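## Task

Place the AAA battery inside the top-row left drawer of the chest and the AA battery inside the bottom-row left drawer, with left and right judged while facing the drawer fronts. Every other battery or eraser on the table has to stay on the table. A drawer that is pulled out too far will detach from the chest. Dropping an item into its drawer from about rim height is allowed. All drawers must be closed at the end.

## Robot and tools

Robot: two UR-style arms, left_arm and right_arm, each ending in a 16-motor four-digit hand (index, middle, ring, thumb). right_arm has a right hand; left_arm has its mirror image. Bases sit near (-0.022, +0.451, 0) for left_arm and (+0.026, -0.456, 0) for right_arm.

Scene frame: origin at table-top height halfway between the arms, +x out over the table, +y toward left_arm, +z up. Camera-image left/right is not the same as these names. Positions are in metres; orientations are quat_wxyz.

Hand point axes (right hand): +z runs along straight fingers toward the tips, +y points out of the palm face, +x crosses the palm away from the thumb. On the left hand +x points toward the thumb. Straight fingertips reach about 0.12 m past the hand point; a rigid mast sticks out behind the wrist on the palm side and can strike things.

One row = 48 numbers, each in [-1, 1], always listing both arms: left_arm dx, dy, dz, rx, ry, rz; then 16 left hand motor goals; then left current_limit, speed; then the same 24 for right_arm. dx..rz are offsets, not poses: measured along scene-frame axes from that arm's Hand target as it stood when the action or move began (not from the previous row). 1.0 equals 0.6 m for dx, dy, dz and 180 degrees for rx, ry, rz; the three rotation numbers form a single rotation vector applied about the Hand target position. Sending six zeros re-requests the current Hand target; repeating a nonzero offset moves again. Commanded orientation is clipped to within 32 degrees of the measured one each step.

Hand motor order: index_mcp, index_abd, index_pip, index_dip, thumb_cmc, thumb_axl, thumb_mcp, thumb_ipl, middle_mcp, middle_abd, middle_pip, middle_dip, ring_mcp, ring_abd, ring_pip, ring_dip. These are absolute goal angles, scaled between each hinge's stops. Straight values: _mcp -0.75, _abd 0.00, _pip -0.58, _dip -0.70, thumb_cmc -0.71, thumb_axl -0.68, thumb_mcp -0.23, thumb_ipl -0.17. Toward +1 the finger hinges curl toward the palm, _abd swings away from the thumb, thumb_cmc brings the thumb round in front of the palm. A 0 is a real goal; to keep a hand unchanged, echo back its hand_goal, hand_current_limit and hand_speed. current_limit maps -1..+1 to 0..550 mA (start +0.4); speed sets hinge rate as (speed+1)/2 of 8.5 rad/s (start -0.6). Settings persist until rewritten.

Tools:
- execute_actions(actions, cameras): actions is a list of actions, each a table of up to 15 rows (one per 1/30 s step); a short table repeats its last row to fill 15 steps. An empty list returns state and all camera images.
- move(target, speed, blend, stop_force, zero, blocking, cameras): straight-line path for each hand point toward target, which is one 48-number row or up to 15 rows, all offsets counted from the same starting Hand targets. speed in m/s (0.002 to 3.2, default 0.25; turning up to twice that in rad/s). blend in m rounds corners of a list. stop_force in N (4 to 120) ends an arm's path on felt push; zero (default true) re-zeros first. blocking=false returns early (not with stop_force). Paths cap at 10 s and do not avoid obstacles.
- wait(seconds 0 to 10), stop(), zoom_image(camera, region [x0, y0, x1, y1] pixels, at most 504 each way), zero_wrist_force(arm), read_manual(section), finished_scene(scene 1 or 2).
Cameras: cam_high, cam_low (504x504), cam_left_wrist, cam_right_wrist (672x504), or "all".

Results: end_effector_position, quat, velocities, Hand target (the next offsets' base), joint positions and torques, wrist force/torque (sensor frame, zeroed at scene start, plus a peak line), and per motor hand_goal, hand_measured, hand_current_ma and hand_state (moving, goal, blocked, overload). A move adds a line such as done, off_target, moving, held or fault; limits=paced means a pose was clipped, limits=held that a check withheld steps. Warnings: MOTOR HOT, HAND FAULT (later calls in that reply are skipped), OVER-TEMPERATURE FAULT.

Avoid: net force near 150 N or wrist torques near 28 N m (arm stops 10 s); pushing a stiff arm past firm contact; fast contacts; arm-to-arm or hand-on-hand squeezing; motor current at 495 mA or more for 5 s (shutdown); long stretched holds (heat); sweeping close to an arm's own base; drawers pulled until they fall out; items dropped from above rim height, thrown, or knocked off the table.

Each tool is called after "Call:" by a JSON object that holds its "name" and its "arguments", one argument or row to a line.

## Session

Call:
{"name": "execute_actions", "arguments": {
  "actions": []
}}

Scene clock: 0.00 s.
left_arm: end_effector_position=(+0.7186, +0.3467, +0.1514) hand_goal=(-0.754, +0.000, -0.576, -0.696, -0.714, -0.678, -0.226, -0.168, -0.754, +0.000, -0.576, -0.696, -0.754, +0.000, -0.576, -0.696) hand_measured=(-0.754, +0.000, -0.576, -0.696, -0.714, -0.678, -0.226, -0.168, -0.754, +0.000, -0.576, -0.696, -0.754, +0.000, -0.576, -0.696) hand_current_ma=(+0, +0, +0, +0, +0, +0, +0, +0, +0, +0, +0, +0, +0, +0, +0, +0) hand_state=(goal, goal, goal, goal, goal, goal, goal, goal, goal, goal, goal, goal, goal, goal, goal, goal) hand_current_limit=0.40 hand_speed=-0.60 end_effector_quat_wxyz=(+0.030, +0.595, +0.803, +0.014) | right_arm: end_effector_position=(+0.8518, -0.1226, +0.2586) hand_goal=(-0.754, +0.000, -0.576, -0.696, -0.714, -0.678, -0.226, -0.168, -0.754, +0.000, -0.576, -0.696, -0.754, +0.000, -0.576, -0.696) hand_measured=(-0.754, +0.000, -0.576, -0.696, -0.714, -0.678, -0.226, -0.168, -0.754, +0.000, -0.576, -0.696, -0.754, +0.000, -0.576, -0.696) hand_current_ma=(+0, +0, +0, +0, +0, +0, +0, +0, +0, +0, +0, +0, +0, +0, +0, +0) hand_state=(goal, goal, goal, goal, goal, goal, goal, goal, goal, goal, goal, goal, goal, goal, goal, goal) hand_current_limit=0.40 hand_speed=-0.60 end_effector_quat_wxyz=(-0.031, +0.686, -0.285, -0.668)
Joint positions: left_arm=[-0.491 -1.078 1.672 0.913 1.552 2.359] | right_arm=[0.108 -0.249 0.636 2.631 1.027 -1.159]
Joint velocities: within noise
Joint torques (N m): no reading
Wrist force (N): no reading
Wrist torque (N m): no reading
Wrist force, peak (N): no reading
Hand target: left_arm +0.7186, +0.3467, +0.1514; +0.030, +0.595, +0.803, +0.014 | right_arm +0.8518, -0.1226, +0.2586; -0.031, +0.686, -0.285, -0.668

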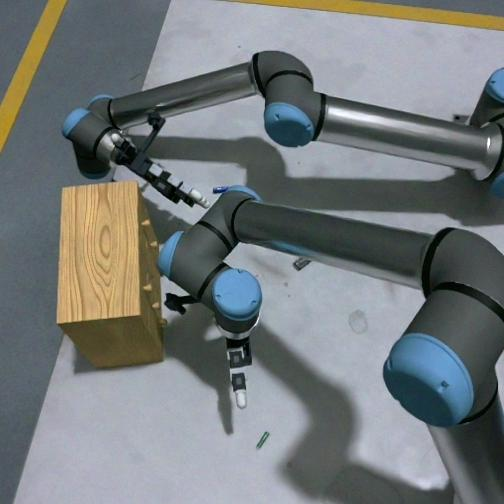

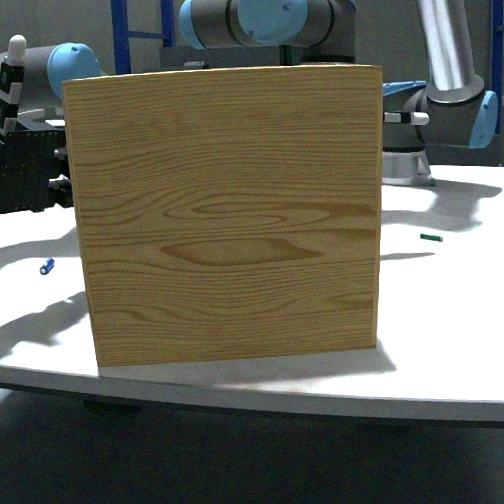

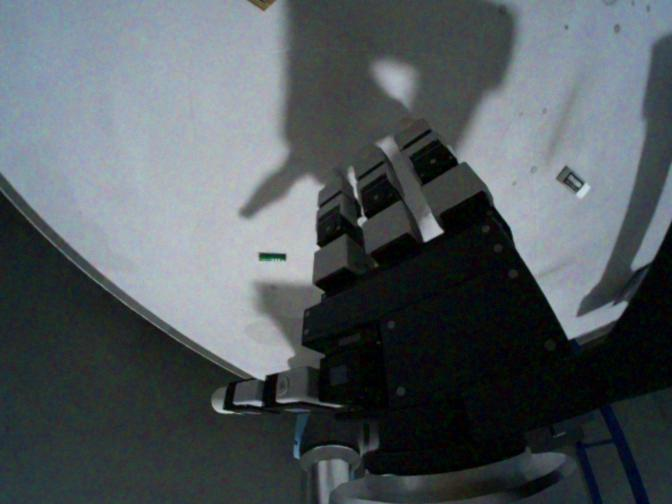

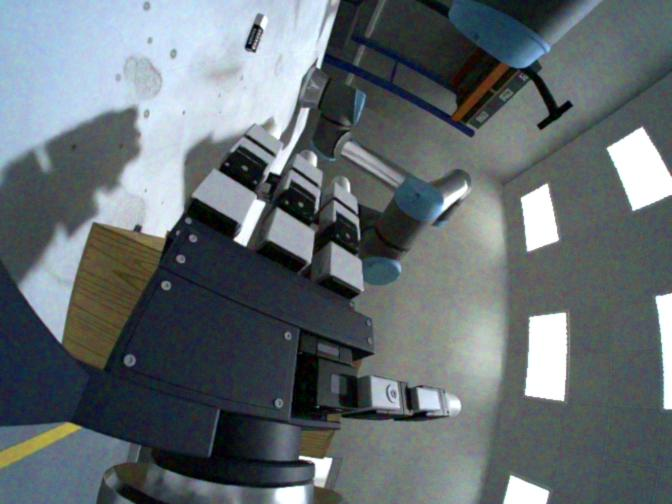

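Call:
{"name": "zoom_image", "arguments": {
  "camera": "cam_high",
  "region": [40, 160, 260, 380]
}}

Call:
{"name": "zoom_image", "arguments": {
  "camera": "cam_high",
  "region": [230, 400, 300, 470]
}}

Call:
{"name": "zoom_image", "arguments": {
  "camera": "cam_high",
  "region": [270, 230, 340, 300]
}}

Call:
{"name": "zoom_image", "arguments": {
  "camera": "cam_high",
  "region": [190, 155, 260, 225]
}}

Call:
{"name": "zoom_image", "arguments": {
  "camera": "cam_low",
  "region": [0, 200, 100, 300]
}}

Call:
{"name": "zoom_image", "arguments": {
  "camera": "cam_left_wrist",
  "region": [230, 130, 330, 290]
}}

Call:
{"name": "zoom_image", "arguments": {
  "camera": "cam_left_wrist",
  "region": [520, 140, 640, 230]
}}

Call:
{"name": "zoom_image", "arguments": {
  "camera": "cam_right_wrist",
  "region": [200, 0, 300, 80]
}}

Scaled by 2.291.

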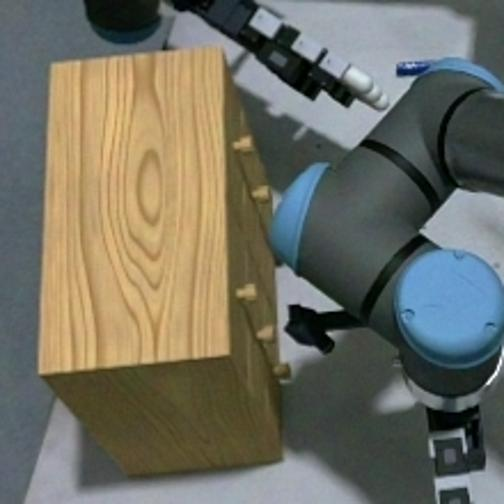

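Scaled by 7.200.

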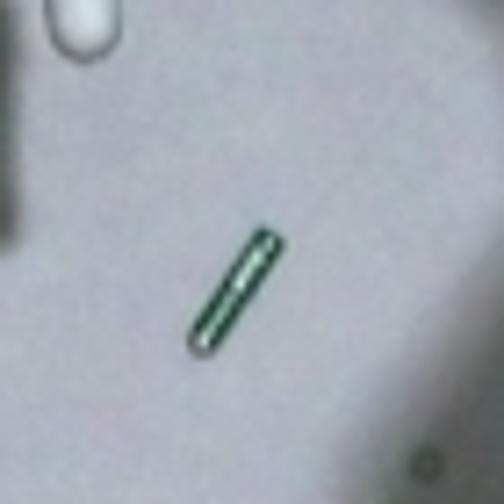

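Scaled by 7.200.

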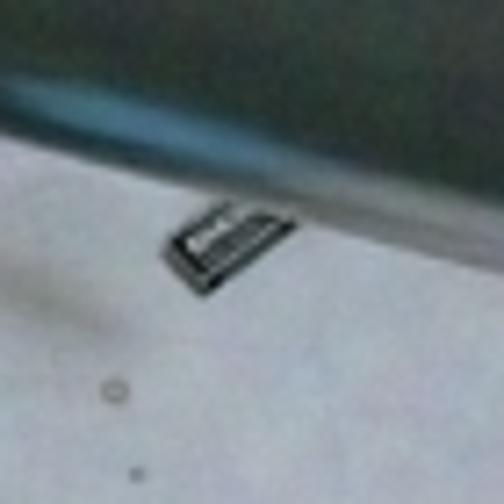

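Scaled by 7.200.

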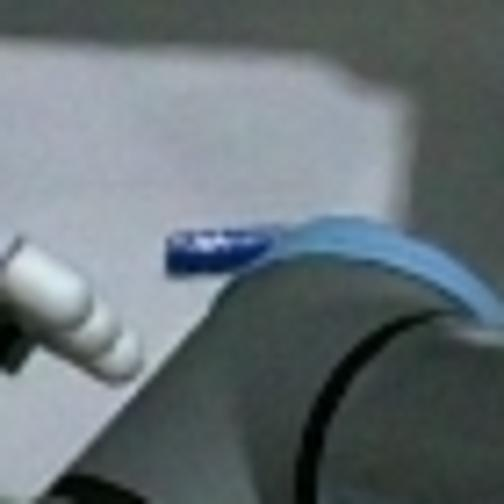

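Scaled by 5.040.

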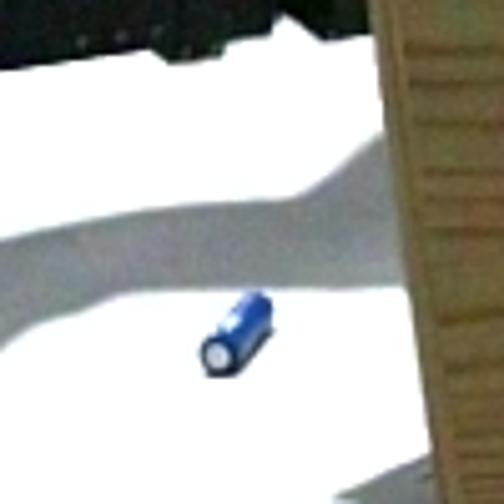

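Scaled by 3.150 from the camera's 672x504 image, which has a finer 960x720 frame.

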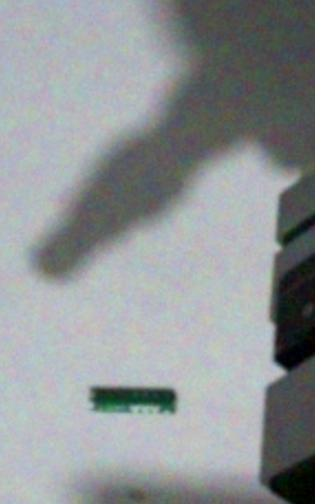

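Scaled by 4.200 from the camera's 672x504 image, which has a finer 960x720 frame.

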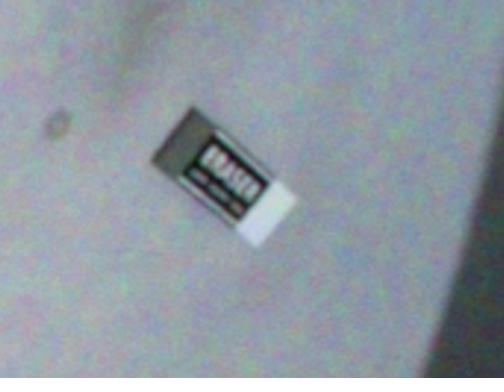

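Scaled by 5.040 from the camera's 672x504 image, which has a finer 960x720 frame.

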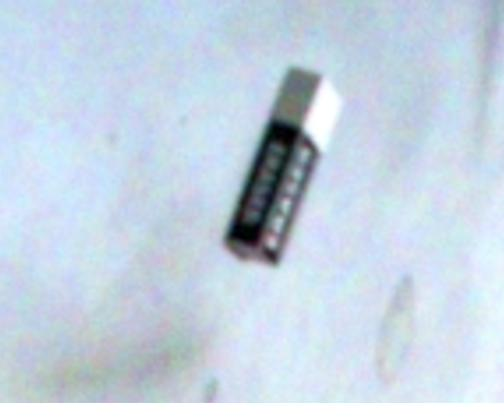

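Call:
{"name": "move", "arguments": {
  "target": [-0.4, 0.1, 0.35, 0, 0, 0, -0.754, 0, -0.576, -0.696, -0.714, -0.678, -0.226, -0.168, -0.754, 0, -0.576, -0.696, -0.754, 0, -0.576, -0.696, 0.4, -0.6, 0, 0, 0, 0, 0, 0, -0.754, 0, -0.576, -0.696, -0.714, -0.678, -0.226, -0.168, -0.754, 0, -0.576, -0.696, -0.754, 0, -0.576, -0.696, 0.4, -0.6],
  "cameras": ["all"]
}}

Scene clock: 154.97 s.
left_arm: end_effector_position=(+0.4787, +0.4067, +0.3613) hand_goal=(-0.754, +0.000, -0.576, -0.696, -0.714, -0.678, -0.226, -0.168, -0.754, +0.000, -0.576, -0.696, -0.754, +0.000, -0.576, -0.696) hand_measured=(-0.754, +0.000, -0.576, -0.696, -0.714, -0.678, -0.224, -0.168, -0.754, +0.000, -0.576, -0.696, -0.754, +0.000, -0.576, -0.696) hand_current_ma=(+1, +0, -1, +0, +0, +1, +4, +0, +1, +0, -1, +0, +1, +0, -1, +0) hand_state=(goal, goal, goal, goal, goal, goal, goal, goal, goal, goal, goal, goal, goal, goal, goal, goal) hand_current_limit=0.40 hand_speed=-0.60 end_effector_quat_wxyz=(+0.030, +0.595, +0.803, +0.014) | right_arm: end_effector_position=(+0.8518, -0.1226, +0.2586) hand_goal=(-0.754, +0.000, -0.576, -0.696, -0.714, -0.678, -0.226, -0.168, -0.754, +0.000, -0.576, -0.696, -0.754, +0.000, -0.576, -0.696) hand_measured=(-0.754, +0.002, -0.576, -0.696, -0.714, -0.678, -0.226, -0.168, -0.754, +0.002, -0.576, -0.696, -0.754, +0.002, -0.576, -0.696) hand_current_ma=(-3, +5, -4, +0, -4, +4, +1, +2, -3, +5, -4, +0, -3, +5, -4, +0) hand_state=(goal, goal, goal, goal, goal, goal, goal, goal, goal, goal, goal, goal, goal, goal, goal, goal) hand_current_limit=0.40 hand_speed=-0.60 end_effector_quat_wxyz=(-0.031, +0.686, -0.285, -0.668)
Joint positions: left_arm=[-0.642 -1.637 1.961 1.187 1.542 2.208] | right_arm=[0.108 -0.249 0.636 2.631 1.027 -1.159]
Joint torques (N m): left_arm=[-12.89 -44.94 -27.43 6.66 -2.16 -3.29] | right_arm=[3.72 -129.64 -40.23 2.72 -0.19 0.58]
Wrist force (N): left_arm=[0.0 0.2 -0.5] | right_arm=[0.2 0.0 -0.7]
Wrist torque (N m): left_arm=[0.08 0.00 0.36] | right_arm=[0.06 -0.01 0.01]
Wrist force, peak (N): left_arm=[0.8 -1.2 -2.1] | right_arm=[-0.8 -0.1 0.0]
Hand target: left_arm +0.4786, +0.4067, +0.3614; +0.030, +0.595, +0.803, +0.014 | right_arm +0.8518, -0.1226, +0.2586; -0.031, +0.686, -0.285, -0.668
Off the commanded pose: left_arm 0.000 m, 0 deg | right_arm 0.000 m, 0 deg.
move: done
camera_calibration:
cam_left_wrist: T_world_to_cam=[[-0.393461, -0.919307, -0.0079627, 0.533585], [-0.680471, 0.285394, 0.674914, -0.0811365], [-0.618181, 0.27097, -0.737853, 0.575969], [0, 0, 0, 1]] pos_world=[0.510787, 0.357613, 0.48399]

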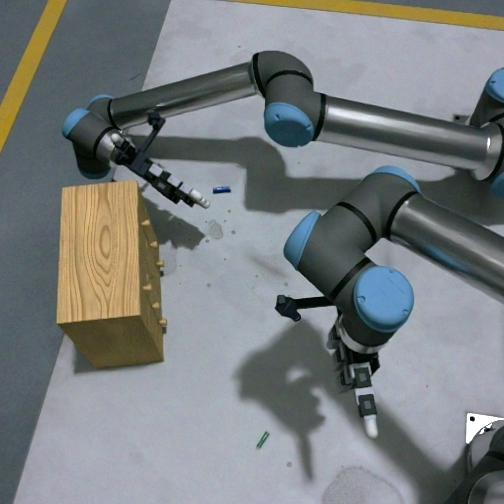

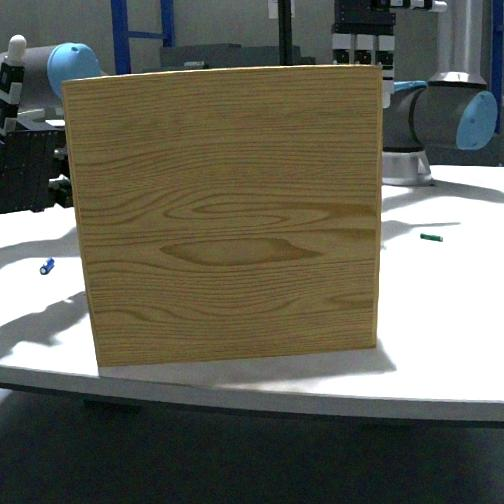

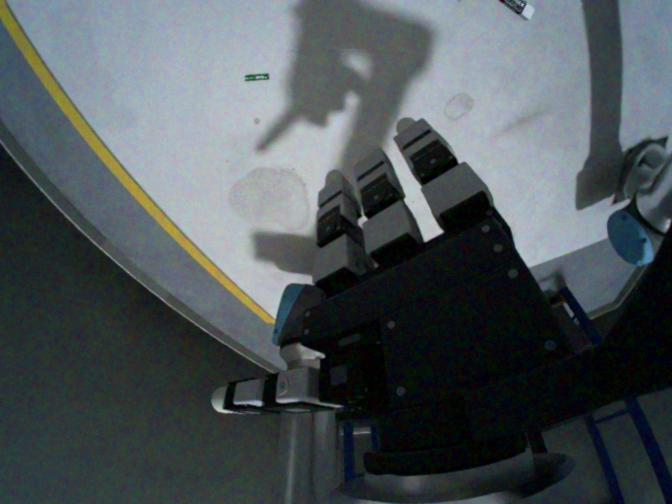

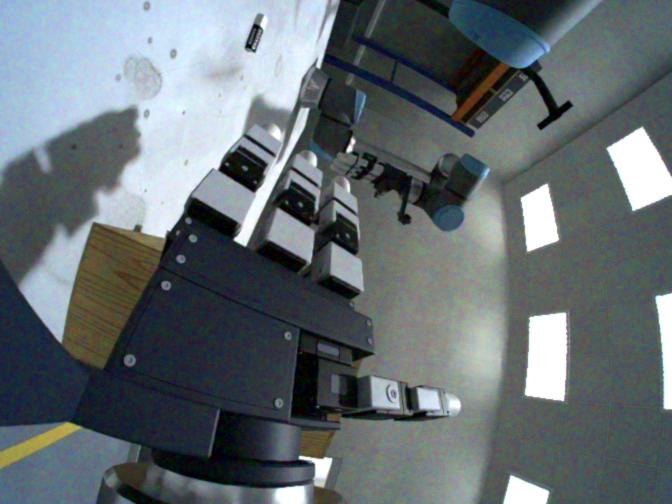

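Call:
{"name": "move", "arguments": {
  "target": [
    [0, 0, 0, 0, 0, 0.5, -0.245, 0, 0.153, -0.232, 0.506, -0.678, -0.102, 0.049, -0.753, 0, 0.737, 0.609, -0.753, 0, 0.737, 0.609, 0.4, -0.6, 0, 0, 0, 0, 0, 0, -0.754, 0, -0.576, -0.696, -0.714, -0.678, -0.226, -0.168, -0.754, 0, -0.576, -0.696, -0.754, 0, -0.576, -0.696, 0.4, -0.6],
    [0.2, -0.21, -0.186, -0.5485, -0.1677, 0.8192, -0.245, 0, 0.153, -0.232, 0.506, -0.678, -0.102, 0.049, -0.753, 0, 0.737, 0.609, -0.753, 0, 0.737, 0.609, 0.4, -0.6, 0, 0, 0, 0, 0, 0, -0.754, 0, -0.576, -0.696, -0.714, -0.678, -0.226, -0.168, -0.754, 0, -0.576, -0.696, -0.754, 0, -0.576, -0.696, 0.4, -0.6]
  ],
  "speed": 0.5,
  "blend": 0.03,
  "cameras": ["all"]
}}

Scene clock: 197.27 s.
left_arm: end_effector_position=(+0.5986, +0.2807, +0.2498) hand_goal=(-0.246, +0.000, +0.152, -0.232, +0.506, -0.678, -0.102, +0.048, -0.754, +0.000, +0.736, +0.608, -0.754, +0.000, +0.736, +0.608) hand_measured=(-0.244, +0.000, +0.148, -0.236, +0.504, -0.678, -0.100, +0.046, -0.750, +0.000, +0.732, +0.606, -0.750, +0.000, +0.730, +0.606) hand_current_ma=(+1, +0, -6, -5, -2, +1, +3, -2, +5, +0, -7, -3, +7, +0, -7, -4) hand_state=(goal, goal, goal, goal, goal, goal, goal, goal, goal, goal, goal, goal, goal, goal, goal, goal) hand_current_limit=0.40 hand_speed=-0.60 end_effector_quat_wxyz=(-0.449, +0.677, -0.490, +0.316) | right_arm: end_effector_position=(+0.8518, -0.1226, +0.2586) hand_goal=(-0.754, +0.000, -0.576, -0.696, -0.714, -0.678, -0.226, -0.168, -0.754, +0.000, -0.576, -0.696, -0.754, +0.000, -0.576, -0.696) hand_measured=(-0.754, +0.002, -0.576, -0.696, -0.714, -0.678, -0.226, -0.168, -0.754, +0.002, -0.576, -0.696, -0.754, +0.002, -0.576, -0.696) hand_current_ma=(-3, +5, -4, +0, -4, +4, +1, +2, -3, +5, -4, +0, -3, +5, -4, +0) hand_state=(goal, goal, goal, goal, goal, goal, goal, goal, goal, goal, goal, goal, goal, goal, goal, goal) hand_current_limit=0.40 hand_speed=-0.60 end_effector_quat_wxyz=(-0.031, +0.686, -0.285, -0.668)
Joint positions: left_arm=[-0.831 -1.503 2.025 0.302 0.571 -0.724] | right_arm=[0.108 -0.249 0.636 2.631 1.027 -1.159]
Joint torques (N m): left_arm=[-13.48 -26.62 -41.92 4.34 -4.13 -3.64] | right_arm=[5.36 -129.28 -41.44 2.8 -0.24 0.67]
Wrist force (N): left_arm=[0.9 -0.4 0.5] | right_arm=[-0.1 -0.5 0.3]
Wrist torque (N m): left_arm=[-0.05 -0.22 0.35] | right_arm=[-0.09 0.00 -0.02]
Wrist force, peak (N): left_arm=[1.1 -0.4 1.3] | right_arm=[-0.6 0.6 0.2]
Hand target: left_arm +0.5986, +0.2807, +0.2498; -0.449, +0.677, -0.490, +0.316 | right_arm +0.8518, -0.1226, +0.2586; -0.031, +0.686, -0.285, -0.668
Off the commanded pose: left_arm 0.000 m, 0 deg | right_arm 0.000 m, 0 deg.
move: done; blend cut to 0 m at target 1
camera_calibration:
cam_left_wrist: T_world_to_cam=[[-0.0051634, 0.797414, 0.603411, -0.403037], [-0.282895, -0.579934, 0.763968, 0.0943989], [0.959137, -0.166758, 0.228579, -0.460791], [0, 0, 0, 1]] pos_world=[0.466585, 0.299292, 0.276407]

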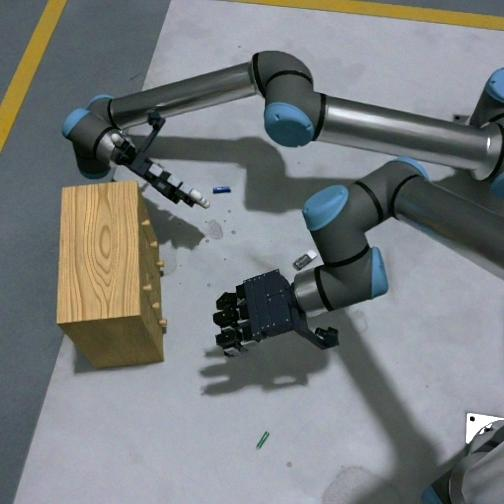

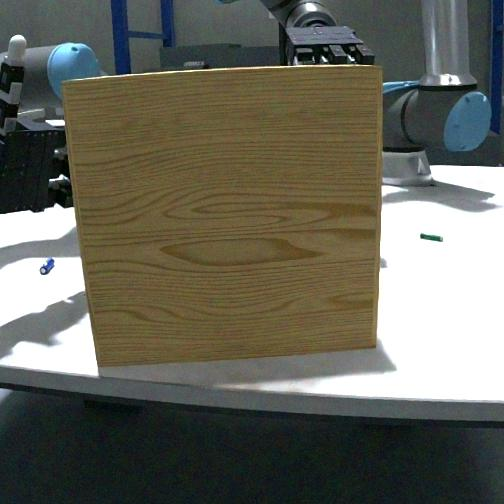

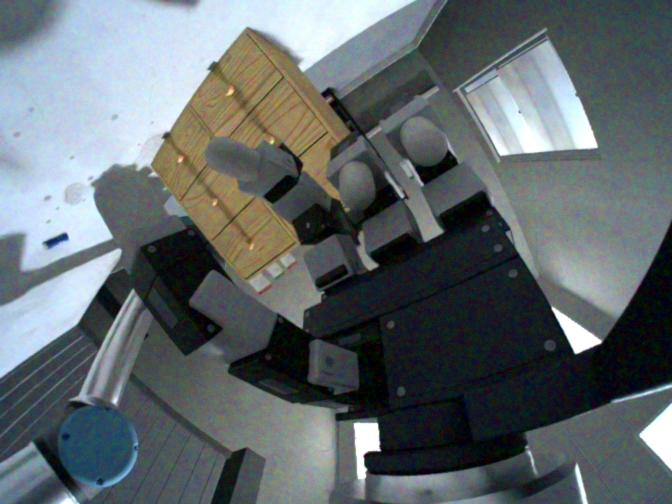

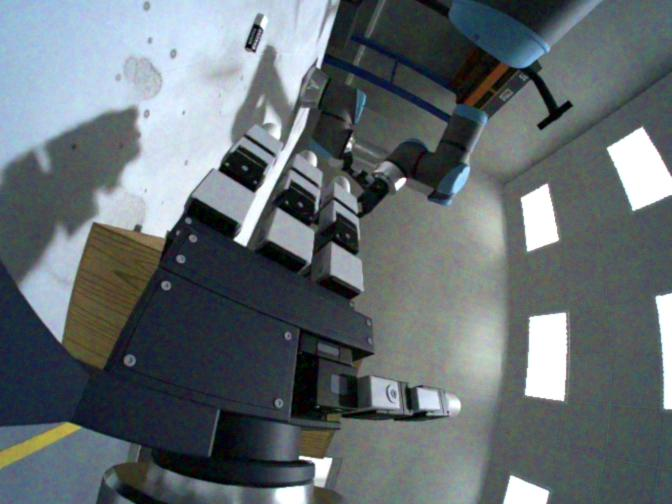

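Call:
{"name": "zoom_image", "arguments": {
  "camera": "cam_left_wrist",
  "region": [130, 10, 370, 300]
}}

Call:
{"name": "zoom_image", "arguments": {
  "camera": "cam_high",
  "region": [50, 170, 180, 380]
}}

Call:
{"name": "zoom_image", "arguments": {
  "camera": "cam_high",
  "region": [190, 160, 260, 230]
}}

Scaled by 1.738 from the camera's 672x504 image, which has a finer 960x720 frame.

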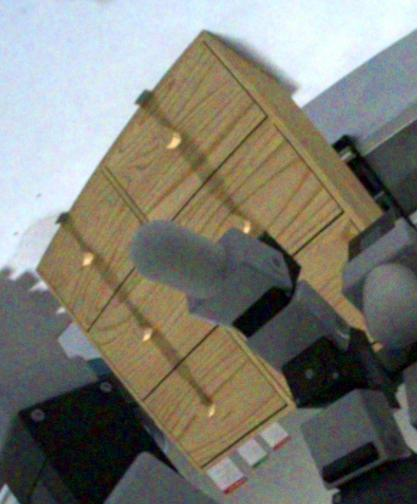

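Scaled by 2.400.

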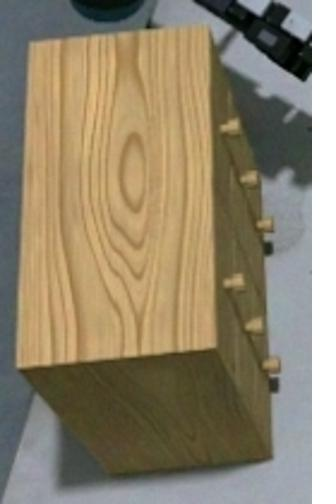

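Scaled by 7.200.

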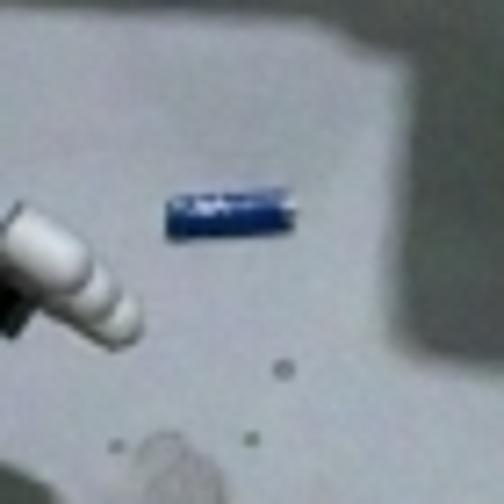

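Call:
{"name": "move", "arguments": {
  "target": [
    [0.036, -0.101, -0.05, 0.4758, -0.2707, -0.4136, -0.245, 0, 0.153, -0.232, 0.506, -0.678, -0.102, 0.049, -0.753, 0, 0.737, 0.609, -0.753, 0, 0.737, 0.609, 0.4, -0.6, 0, 0, 0, 0, 0, 0, -0.754, 0, -0.576, -0.696, -0.714, -0.678, -0.226, -0.168, -0.754, 0, -0.576, -0.696, -0.754, 0, -0.576, -0.696, 0.4, -0.6],
    [0.161, -0.1485, -0.2535, 0.4758, -0.2707, -0.4136, -0.245, 0, 0.153, -0.232, 0.506, -0.678, -0.102, 0.049, -0.753, 0, 0.737, 0.609, -0.753, 0, 0.737, 0.609, 0.4, -0.6, 0, 0, 0, 0, 0, 0, -0.754, 0, -0.576, -0.696, -0.714, -0.678, -0.226, -0.168, -0.754, 0, -0.576, -0.696, -0.754, 0, -0.576, -0.696, 0.4, -0.6]
  ],
  "speed": 0.5,
  "blend": 0.02,
  "cameras": ["all"]
}}

Scene clock: 322.73 s.
left_arm: end_effector_position=(+0.6952, +0.1916, +0.0978) hand_goal=(-0.246, +0.000, +0.152, -0.232, +0.506, -0.678, -0.102, +0.048, -0.754, +0.000, +0.736, +0.608, -0.754, +0.000, +0.736, +0.608) hand_measured=(-0.244, -0.002, +0.150, -0.236, +0.498, -0.678, -0.102, +0.046, -0.752, +0.000, +0.734, +0.606, -0.752, +0.000, +0.734, +0.606) hand_current_ma=(+2, -1, -3, -4, -14, +1, +1, -2, +3, +0, -3, -3, +3, +0, -3, -4) hand_state=(goal, goal, goal, goal, goal, goal, goal, goal, goal, goal, goal, goal, goal, goal, goal, goal) hand_current_limit=0.40 hand_speed=-0.60 end_effector_quat_wxyz=(+0.629, +0.324, +0.628, -0.324) | right_arm: end_effector_position=(+0.8518, -0.1226, +0.2586) hand_goal=(-0.754, +0.000, -0.576, -0.696, -0.714, -0.678, -0.226, -0.168, -0.754, +0.000, -0.576, -0.696, -0.754, +0.000, -0.576, -0.696) hand_measured=(-0.754, +0.002, -0.576, -0.696, -0.714, -0.678, -0.226, -0.168, -0.754, +0.002, -0.576, -0.696, -0.754, +0.002, -0.576, -0.696) hand_current_ma=(-3, +5, -4, +0, -4, +4, +1, +2, -3, +5, -4, +0, -3, +5, -4, +0) hand_state=(goal, goal, goal, goal, goal, goal, goal, goal, goal, goal, goal, goal, goal, goal, goal, goal) hand_current_limit=0.40 hand_speed=-0.60 end_effector_quat_wxyz=(-0.031, +0.686, -0.285, -0.668)
Joint positions: left_arm=[-0.558 -1.191 2.291 -1.101 1.969 1.571] | right_arm=[0.108 -0.249 0.636 2.631 1.027 -1.159]
Joint torques (N m): left_arm=[11.3 -36.19 -27.97 -4.57 3.5 -1.77] | right_arm=[5.46 -129.57 -41.69 2.87 -0.24 0.68]
Wrist force (N): left_arm=[-1.8 0.2 1.5] | right_arm=[-0.2 -0.1 -0.1]
Wrist torque (N m): left_arm=[-0.08 0.24 -0.22] | right_arm=[0.00 0.02 -0.01]
Wrist force, peak (N): left_arm=[-3.6 -0.7 0.3] | right_arm=[-0.2 -0.5 -0.7]
Hand target: left_arm +0.6952, +0.1916, +0.0977; +0.629, +0.324, +0.628, -0.324 | right_arm +0.8518, -0.1226, +0.2586; -0.031, +0.686, -0.285, -0.668
Off the commanded pose: left_arm 0.000 m, 0 deg | right_arm 0.000 m, 0 deg.
move: done
camera_calibration:
cam_left_wrist: T_world_to_cam=[[-0.528772, -0.368773, 0.764465, 0.332027], [-0.847288, 0.282426, -0.44982, 0.531901], [-0.0500237, -0.885574, -0.461796, 0.373258], [0, 0, 0, 1]] pos_world=[0.644912, 0.302768, 0.157806]

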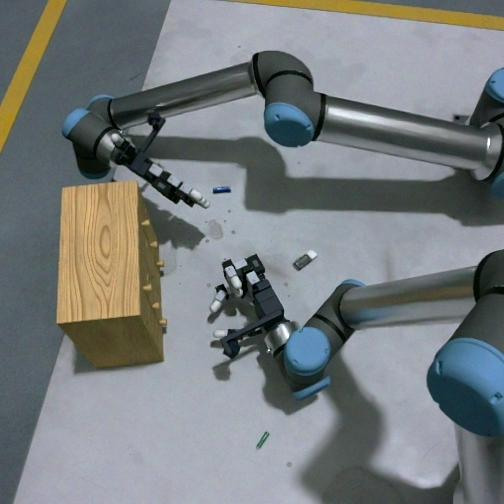

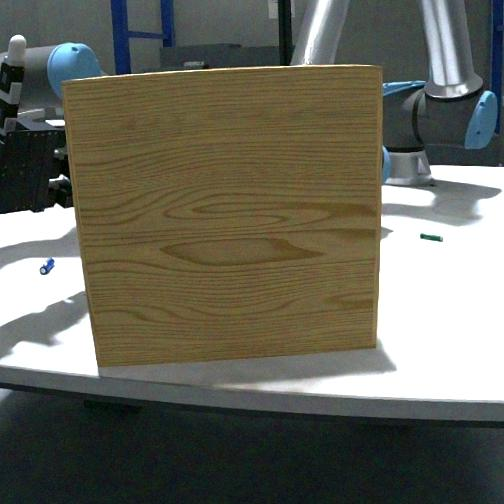

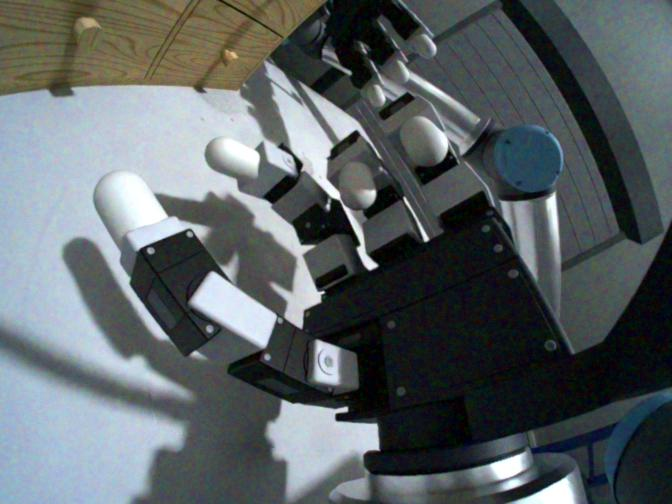

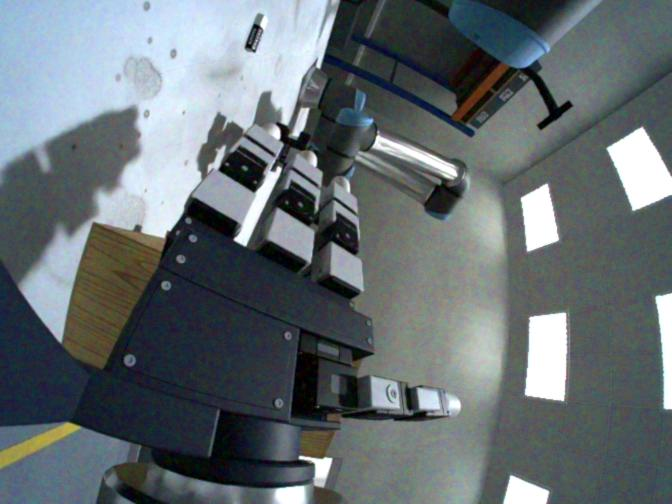

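Call:
{"name": "zoom_image", "arguments": {
  "camera": "cam_left_wrist",
  "region": [40, 0, 300, 130]
}}

Call:
{"name": "zoom_image", "arguments": {
  "camera": "cam_high",
  "region": [140, 260, 260, 380]
}}

Scaled by 1.938 from the camera's 672x504 image, which has a finer 960x720 frame.

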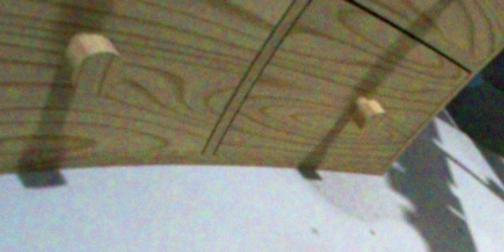

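Scaled by 4.200.

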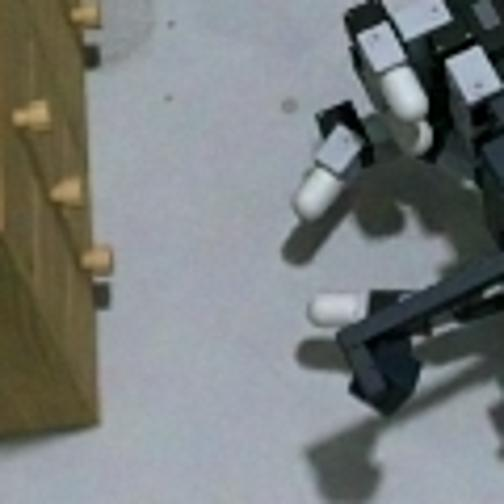

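Call:
{"name": "move", "arguments": {
  "target": [0.1858, 0.0495, 0.0025, 0, 0, 0, -0.245, 0, 0.153, -0.232, 0.506, -0.678, -0.102, 0.049, -0.753, 0, 0.737, 0.609, -0.753, 0, 0.737, 0.609, 0.4, -0.6, 0, 0, 0, 0, 0, 0, -0.754, 0, -0.576, -0.696, -0.714, -0.678, -0.226, -0.168, -0.754, 0, -0.576, -0.696, -0.754, 0, -0.576, -0.696, 0.4, -0.6],
  "speed": 0.1,
  "stop_force": 12,
  "cameras": ["all"]
}}

Call:
{"name": "zoom_image", "arguments": {
  "camera": "cam_left_wrist",
  "region": [40, 0, 300, 250]
}}

Call:
{"name": "zoom_image", "arguments": {
  "camera": "cam_high",
  "region": [120, 260, 240, 380]
}}

Scene clock: 345.57 s.
left_arm: end_effector_position=(+0.8067, +0.2213, +0.0992) hand_goal=(-0.246, +0.000, +0.152, -0.232, +0.506, -0.678, -0.102, +0.048, -0.754, +0.000, +0.736, +0.608, -0.754, +0.000, +0.736, +0.608) hand_measured=(-0.244, -0.002, +0.150, -0.236, +0.498, -0.678, -0.102, +0.046, -0.752, +0.000, +0.734, +0.606, -0.752, +0.000, +0.734, +0.606) hand_current_ma=(+2, -1, -3, -4, -14, +1, +1, -2, +2, +0, -3, -3, +3, +0, -3, -4) hand_state=(goal, goal, goal, goal, goal, goal, goal, goal, goal, goal, goal, goal, goal, goal, goal, goal) hand_current_limit=0.40 hand_speed=-0.60 end_effector_quat_wxyz=(+0.629, +0.324, +0.628, -0.324) | right_arm: end_effector_position=(+0.8518, -0.1226, +0.2586) hand_goal=(-0.754, +0.000, -0.576, -0.696, -0.714, -0.678, -0.226, -0.168, -0.754, +0.000, -0.576, -0.696, -0.754, +0.000, -0.576, -0.696) hand_measured=(-0.754, +0.002, -0.576, -0.696, -0.714, -0.678, -0.226, -0.168, -0.754, +0.002, -0.576, -0.696, -0.754, +0.002, -0.576, -0.696) hand_current_ma=(-3, +5, -4, +0, -4, +4, +1, +2, -3, +5, -4, +0, -3, +5, -4, +0) hand_state=(goal, goal, goal, goal, goal, goal, goal, goal, goal, goal, goal, goal, goal, goal, goal, goal) hand_current_limit=0.40 hand_speed=-0.60 end_effector_quat_wxyz=(-0.031, +0.686, -0.285, -0.668)
Joint positions: left_arm=[-0.414 -1.083 2.081 -0.999 2.113 1.571] | right_arm=[0.108 -0.249 0.636 2.631 1.027 -1.159]
Joint torques (N m): left_arm=[15.32 -49.92 -31.44 -0.28 3.53 1.6] | right_arm=[5.25 -129.41 -43.38 2.92 -0.16 0.77]
Wrist force (N): left_arm=[-2.0 0.5 1.4] | right_arm=[-0.1 -0.4 -0.2]
Wrist torque (N m): left_arm=[-0.03 0.29 -0.28] | right_arm=[-0.04 0.01 -0.03]
Wrist force, peak (N): left_arm=[-1.9 0.8 2.0] | right_arm=[0.7 -0.4 -0.4]
Hand target: left_arm +0.8067, +0.2213, +0.0992; +0.629, +0.324, +0.628, -0.324 | right_arm +0.8518, -0.1226, +0.2586; -0.031, +0.686, -0.285, -0.668
Off the commanded pose: left_arm 0.000 m, 0 deg | right_arm 0.000 m, 0 deg.
move: done
camera_calibration:
cam_left_wrist: T_world_to_cam=[[-0.528772, -0.368773, 0.764465, 0.400807], [-0.847288, 0.282426, -0.44982, 0.618773], [-0.0500237, -0.885574, -0.461796, 0.405747], [0, 0, 0, 1]] pos_world=[0.756512, 0.332368, 0.159306]

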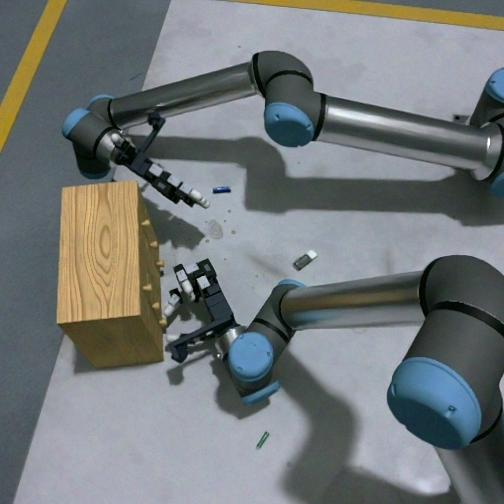

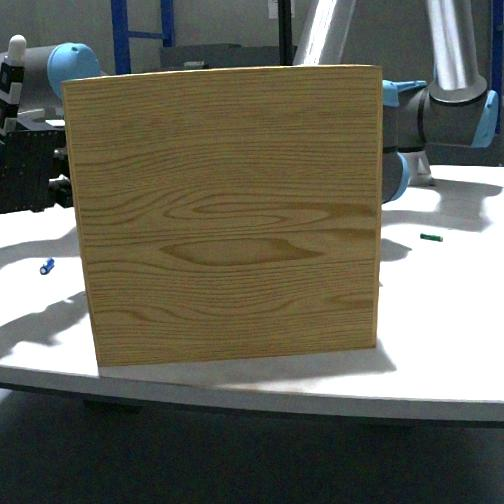

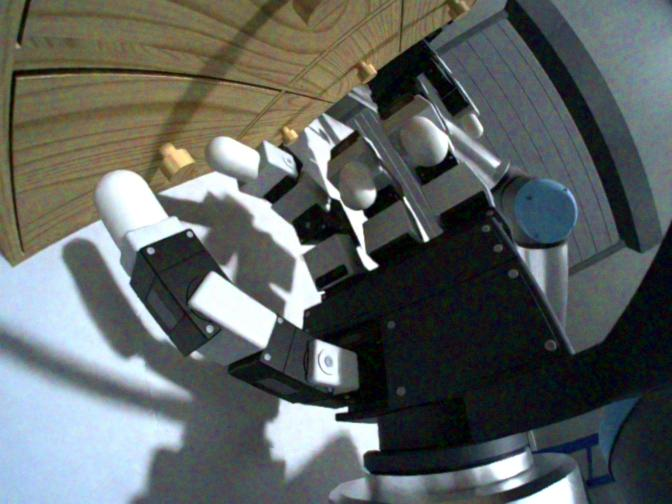

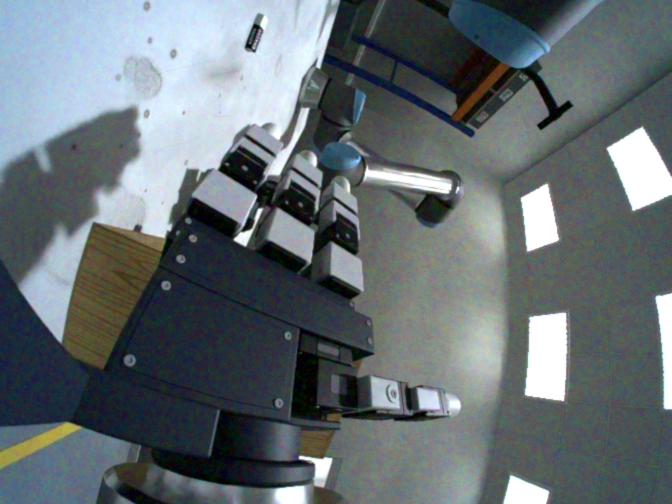

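Scaled by 1.938 from the camera's 672x504 image, which has a finer 960x720 frame.

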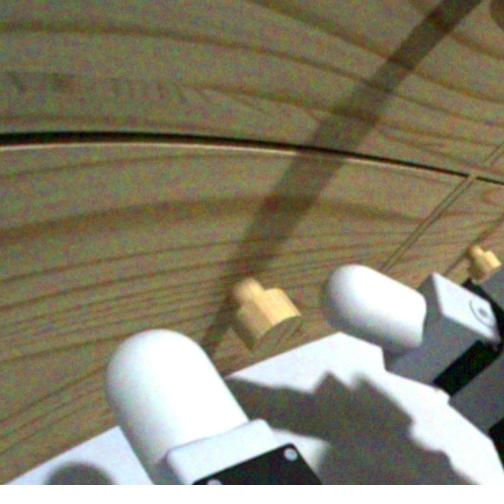

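Scaled by 4.200.

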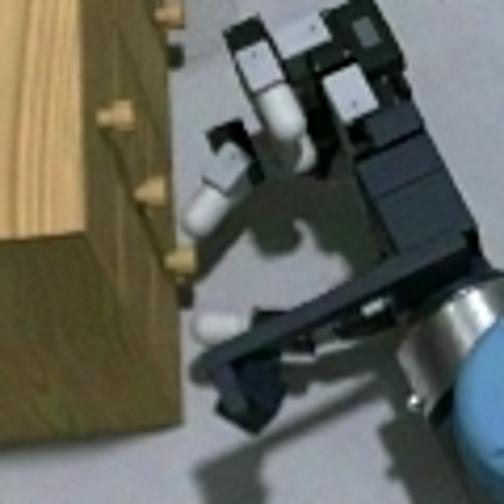

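Call:
{"name": "move", "arguments": {
  "target": [0, 0, 0, 0, 0, 0, -0.012, 0, 0.153, -0.232, 0.506, -0.678, 0.067, 0.049, -0.753, 0, 0.737, 0.609, -0.753, 0, 0.737, 0.609, 0.2, -0.8, 0, 0, 0, 0, 0, 0, -0.754, 0, -0.576, -0.696, -0.714, -0.678, -0.226, -0.168, -0.754, 0, -0.576, -0.696, -0.754, 0, -0.576, -0.696, 0.4, -0.6],
  "speed": 0.1,
  "cameras": ["cam_left_wrist"]
}}

Call:
{"name": "zoom_image", "arguments": {
  "camera": "cam_left_wrist",
  "region": [40, 0, 300, 250]
}}

Scene clock: 354.53 s.
left_arm: end_effector_position=(+0.8067, +0.2213, +0.0992) hand_goal=(-0.012, +0.000, +0.152, -0.232, +0.506, -0.678, +0.066, +0.048, -0.754, +0.000, +0.736, +0.608, -0.754, +0.000, +0.736, +0.608) hand_measured=(-0.052, -0.002, +0.142, -0.236, +0.498, -0.678, +0.050, +0.042, -0.752, +0.000, +0.734, +0.606, -0.752, +0.000, +0.734, +0.606) hand_current_ma=(-117, -1, -17, -4, -14, +0, -48, -12, +2, +0, -3, -3, +3, +0, -3, -4) hand_state=(blocked, goal, goal, goal, goal, goal, goal, goal, goal, goal, goal, goal, goal, goal, goal, goal) hand_current_limit=0.20 hand_speed=-0.80 end_effector_quat_wxyz=(+0.629, +0.324, +0.628, -0.324) | right_arm: end_effector_position=(+0.8518, -0.1226, +0.2586) hand_goal=(-0.754, +0.000, -0.576, -0.696, -0.714, -0.678, -0.226, -0.168, -0.754, +0.000, -0.576, -0.696, -0.754, +0.000, -0.576, -0.696) hand_measured=(-0.754, +0.002, -0.576, -0.696, -0.714, -0.678, -0.226, -0.168, -0.754, +0.002, -0.576, -0.696, -0.754, +0.002, -0.576, -0.696) hand_current_ma=(-3, +5, -4, +0, -4, +4, +1, +2, -3, +5, -4, +0, -3, +5, -4, +0) hand_state=(goal, goal, goal, goal, goal, goal, goal, goal, goal, goal, goal, goal, goal, goal, goal, goal) hand_current_limit=0.40 hand_speed=-0.60 end_effector_quat_wxyz=(-0.031, +0.686, -0.285, -0.668)
Joint positions: left_arm=[-0.414 -1.083 2.081 -0.999 2.113 1.571] | right_arm=[0.108 -0.249 0.636 2.631 1.027 -1.159]
Joint torques (N m): left_arm=[13.67 -51.58 -31.36 -0.18 3.5 1.5] | right_arm=[4.71 -128.64 -43.53 2.71 -0.12 0.98]
Wrist force (N): left_arm=[-1.6 0.5 1.2] | right_arm=[-0.5 0.2 -0.3]
Wrist torque (N m): left_arm=[-0.01 0.23 -0.25] | right_arm=[0.05 0.07 -0.04]
Wrist force, peak (N): left_arm=[-2.2 0.4 1.7] | right_arm=[-0.6 -0.8 -0.2]
Hand target: left_arm +0.8067, +0.2213, +0.0992; +0.629, +0.324, +0.628, -0.324 | right_arm +0.8518, -0.1226, +0.2586; -0.031, +0.686, -0.285, -0.668
Off the commanded pose: left_arm 0.000 m, 0 deg | right_arm 0.000 m, 0 deg.
move: done
camera_calibration:
cam_left_wrist: T_world_to_cam=[[-0.528772, -0.368773, 0.764465, 0.400807], [-0.847288, 0.282426, -0.44982, 0.618773], [-0.0500237, -0.885574, -0.461796, 0.405747], [0, 0, 0, 1]] pos_world=[0.756512, 0.332368, 0.159306]
Images, in order (width x height): cam_left_wrist 672x504.

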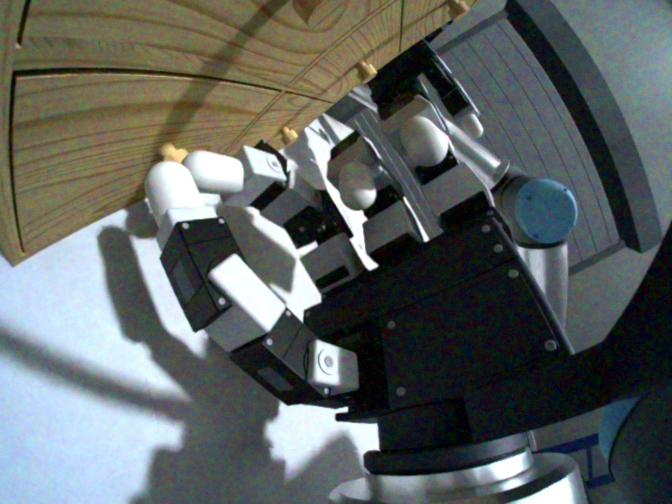

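Scaled by 1.938 from the camera's 672x504 image, which has a finer 960x720 frame.

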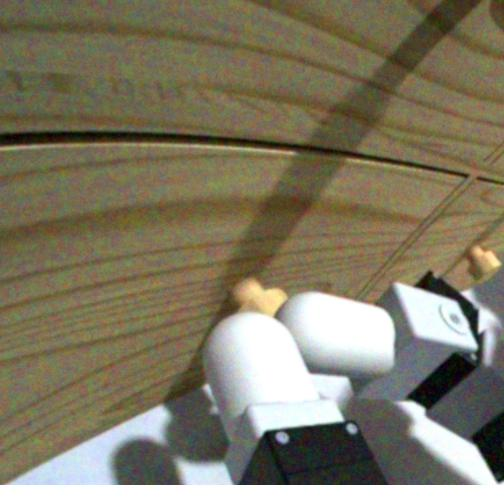

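Call:
{"name": "move", "arguments": {
  "target": [0, 0, 0, 0, 0, 0, -0.245, 0, 0.153, -0.232, 0.506, -0.678, -0.102, 0.049, -0.753, 0, 0.737, 0.609, -0.753, 0, 0.737, 0.609, 0.4, -0.4, 0, 0, 0, 0, 0, 0, -0.754, 0, -0.576, -0.696, -0.714, -0.678, -0.226, -0.168, -0.754, 0, -0.576, -0.696, -0.754, 0, -0.576, -0.696, 0.4, -0.6],
  "speed": 0.1,
  "cameras": ["cam_left_wrist"]
}}

Call:
{"name": "zoom_image", "arguments": {
  "camera": "cam_left_wrist",
  "region": [80, 110, 260, 290]
}}

Scene clock: 376.37 s.
left_arm: end_effector_position=(+0.8067, +0.2213, +0.0992) hand_goal=(-0.246, +0.000, +0.152, -0.232, +0.506, -0.678, -0.102, +0.048, -0.754, +0.000, +0.736, +0.608, -0.754, +0.000, +0.736, +0.608) hand_measured=(-0.244, -0.002, +0.150, -0.236, +0.498, -0.678, -0.100, +0.046, -0.752, +0.000, +0.734, +0.606, -0.752, +0.000, +0.734, +0.606) hand_current_ma=(+3, -1, -3, -4, -14, +0, +3, -4, +2, +0, -3, -3, +3, +0, -3, -4) hand_state=(goal, goal, goal, goal, goal, goal, goal, goal, goal, goal, goal, goal, goal, goal, goal, goal) hand_current_limit=0.40 hand_speed=-0.40 end_effector_quat_wxyz=(+0.629, +0.324, +0.628, -0.324) | right_arm: end_effector_position=(+0.8518, -0.1226, +0.2586) hand_goal=(-0.754, +0.000, -0.576, -0.696, -0.714, -0.678, -0.226, -0.168, -0.754, +0.000, -0.576, -0.696, -0.754, +0.000, -0.576, -0.696) hand_measured=(-0.754, +0.002, -0.576, -0.696, -0.714, -0.678, -0.226, -0.168, -0.754, +0.002, -0.576, -0.696, -0.754, +0.002, -0.576, -0.696) hand_current_ma=(-3, +5, -4, +0, -4, +4, +1, +2, -3, +5, -4, +0, -3, +5, -4, +0) hand_state=(goal, goal, goal, goal, goal, goal, goal, goal, goal, goal, goal, goal, goal, goal, goal, goal) hand_current_limit=0.40 hand_speed=-0.60 end_effector_quat_wxyz=(-0.031, +0.686, -0.285, -0.668)
Joint positions: left_arm=[-0.414 -1.083 2.081 -0.999 2.113 1.571] | right_arm=[0.108 -0.249 0.636 2.631 1.027 -1.159]
Joint torques (N m): left_arm=[11.68 -51.77 -31.97 0.1 2.97 1.46] | right_arm=[4.99 -127.76 -42.99 3.34 0.01 1.32]
Wrist force (N): left_arm=[-1.5 0.4 1.1] | right_arm=[0.2 0.2 -0.3]
Wrist torque (N m): left_arm=[-0.01 0.22 -0.24] | right_arm=[0.05 -0.02 0.02]
Wrist force, peak (N): left_arm=[-1.9 0.7 1.8] | right_arm=[0.2 -0.5 0.3]
Hand target: left_arm +0.8067, +0.2213, +0.0992; +0.629, +0.324, +0.628, -0.324 | right_arm +0.8518, -0.1226, +0.2586; -0.031, +0.686, -0.285, -0.668
Off the commanded pose: left_arm 0.000 m, 0 deg | right_arm 0.000 m, 0 deg.
move: done
camera_calibration:
cam_left_wrist: T_world_to_cam=[[-0.528772, -0.368773, 0.764465, 0.400807], [-0.847288, 0.282426, -0.44982, 0.618773], [-0.0500237, -0.885574, -0.461796, 0.405747], [0, 0, 0, 1]] pos_world=[0.756512, 0.332368, 0.159306]
Images, in order (width x height): cam_left_wrist 672x504.

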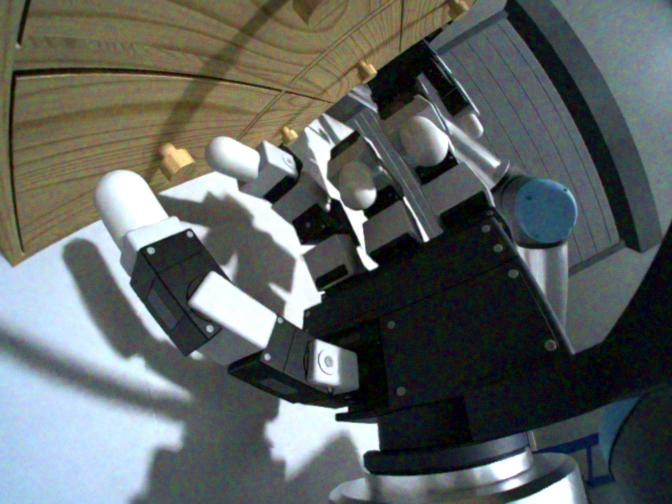

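Scaled by 2.800 from the camera's 672x504 image, which has a finer 960x720 frame.

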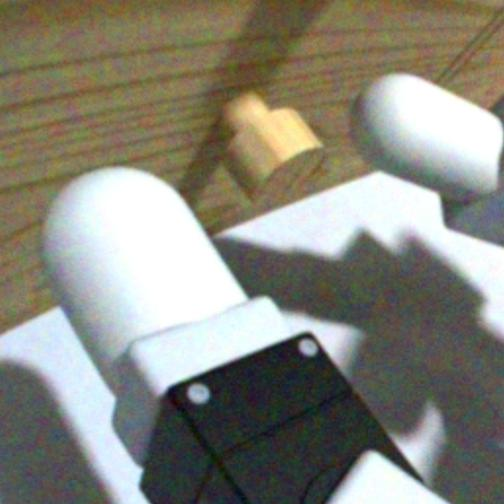

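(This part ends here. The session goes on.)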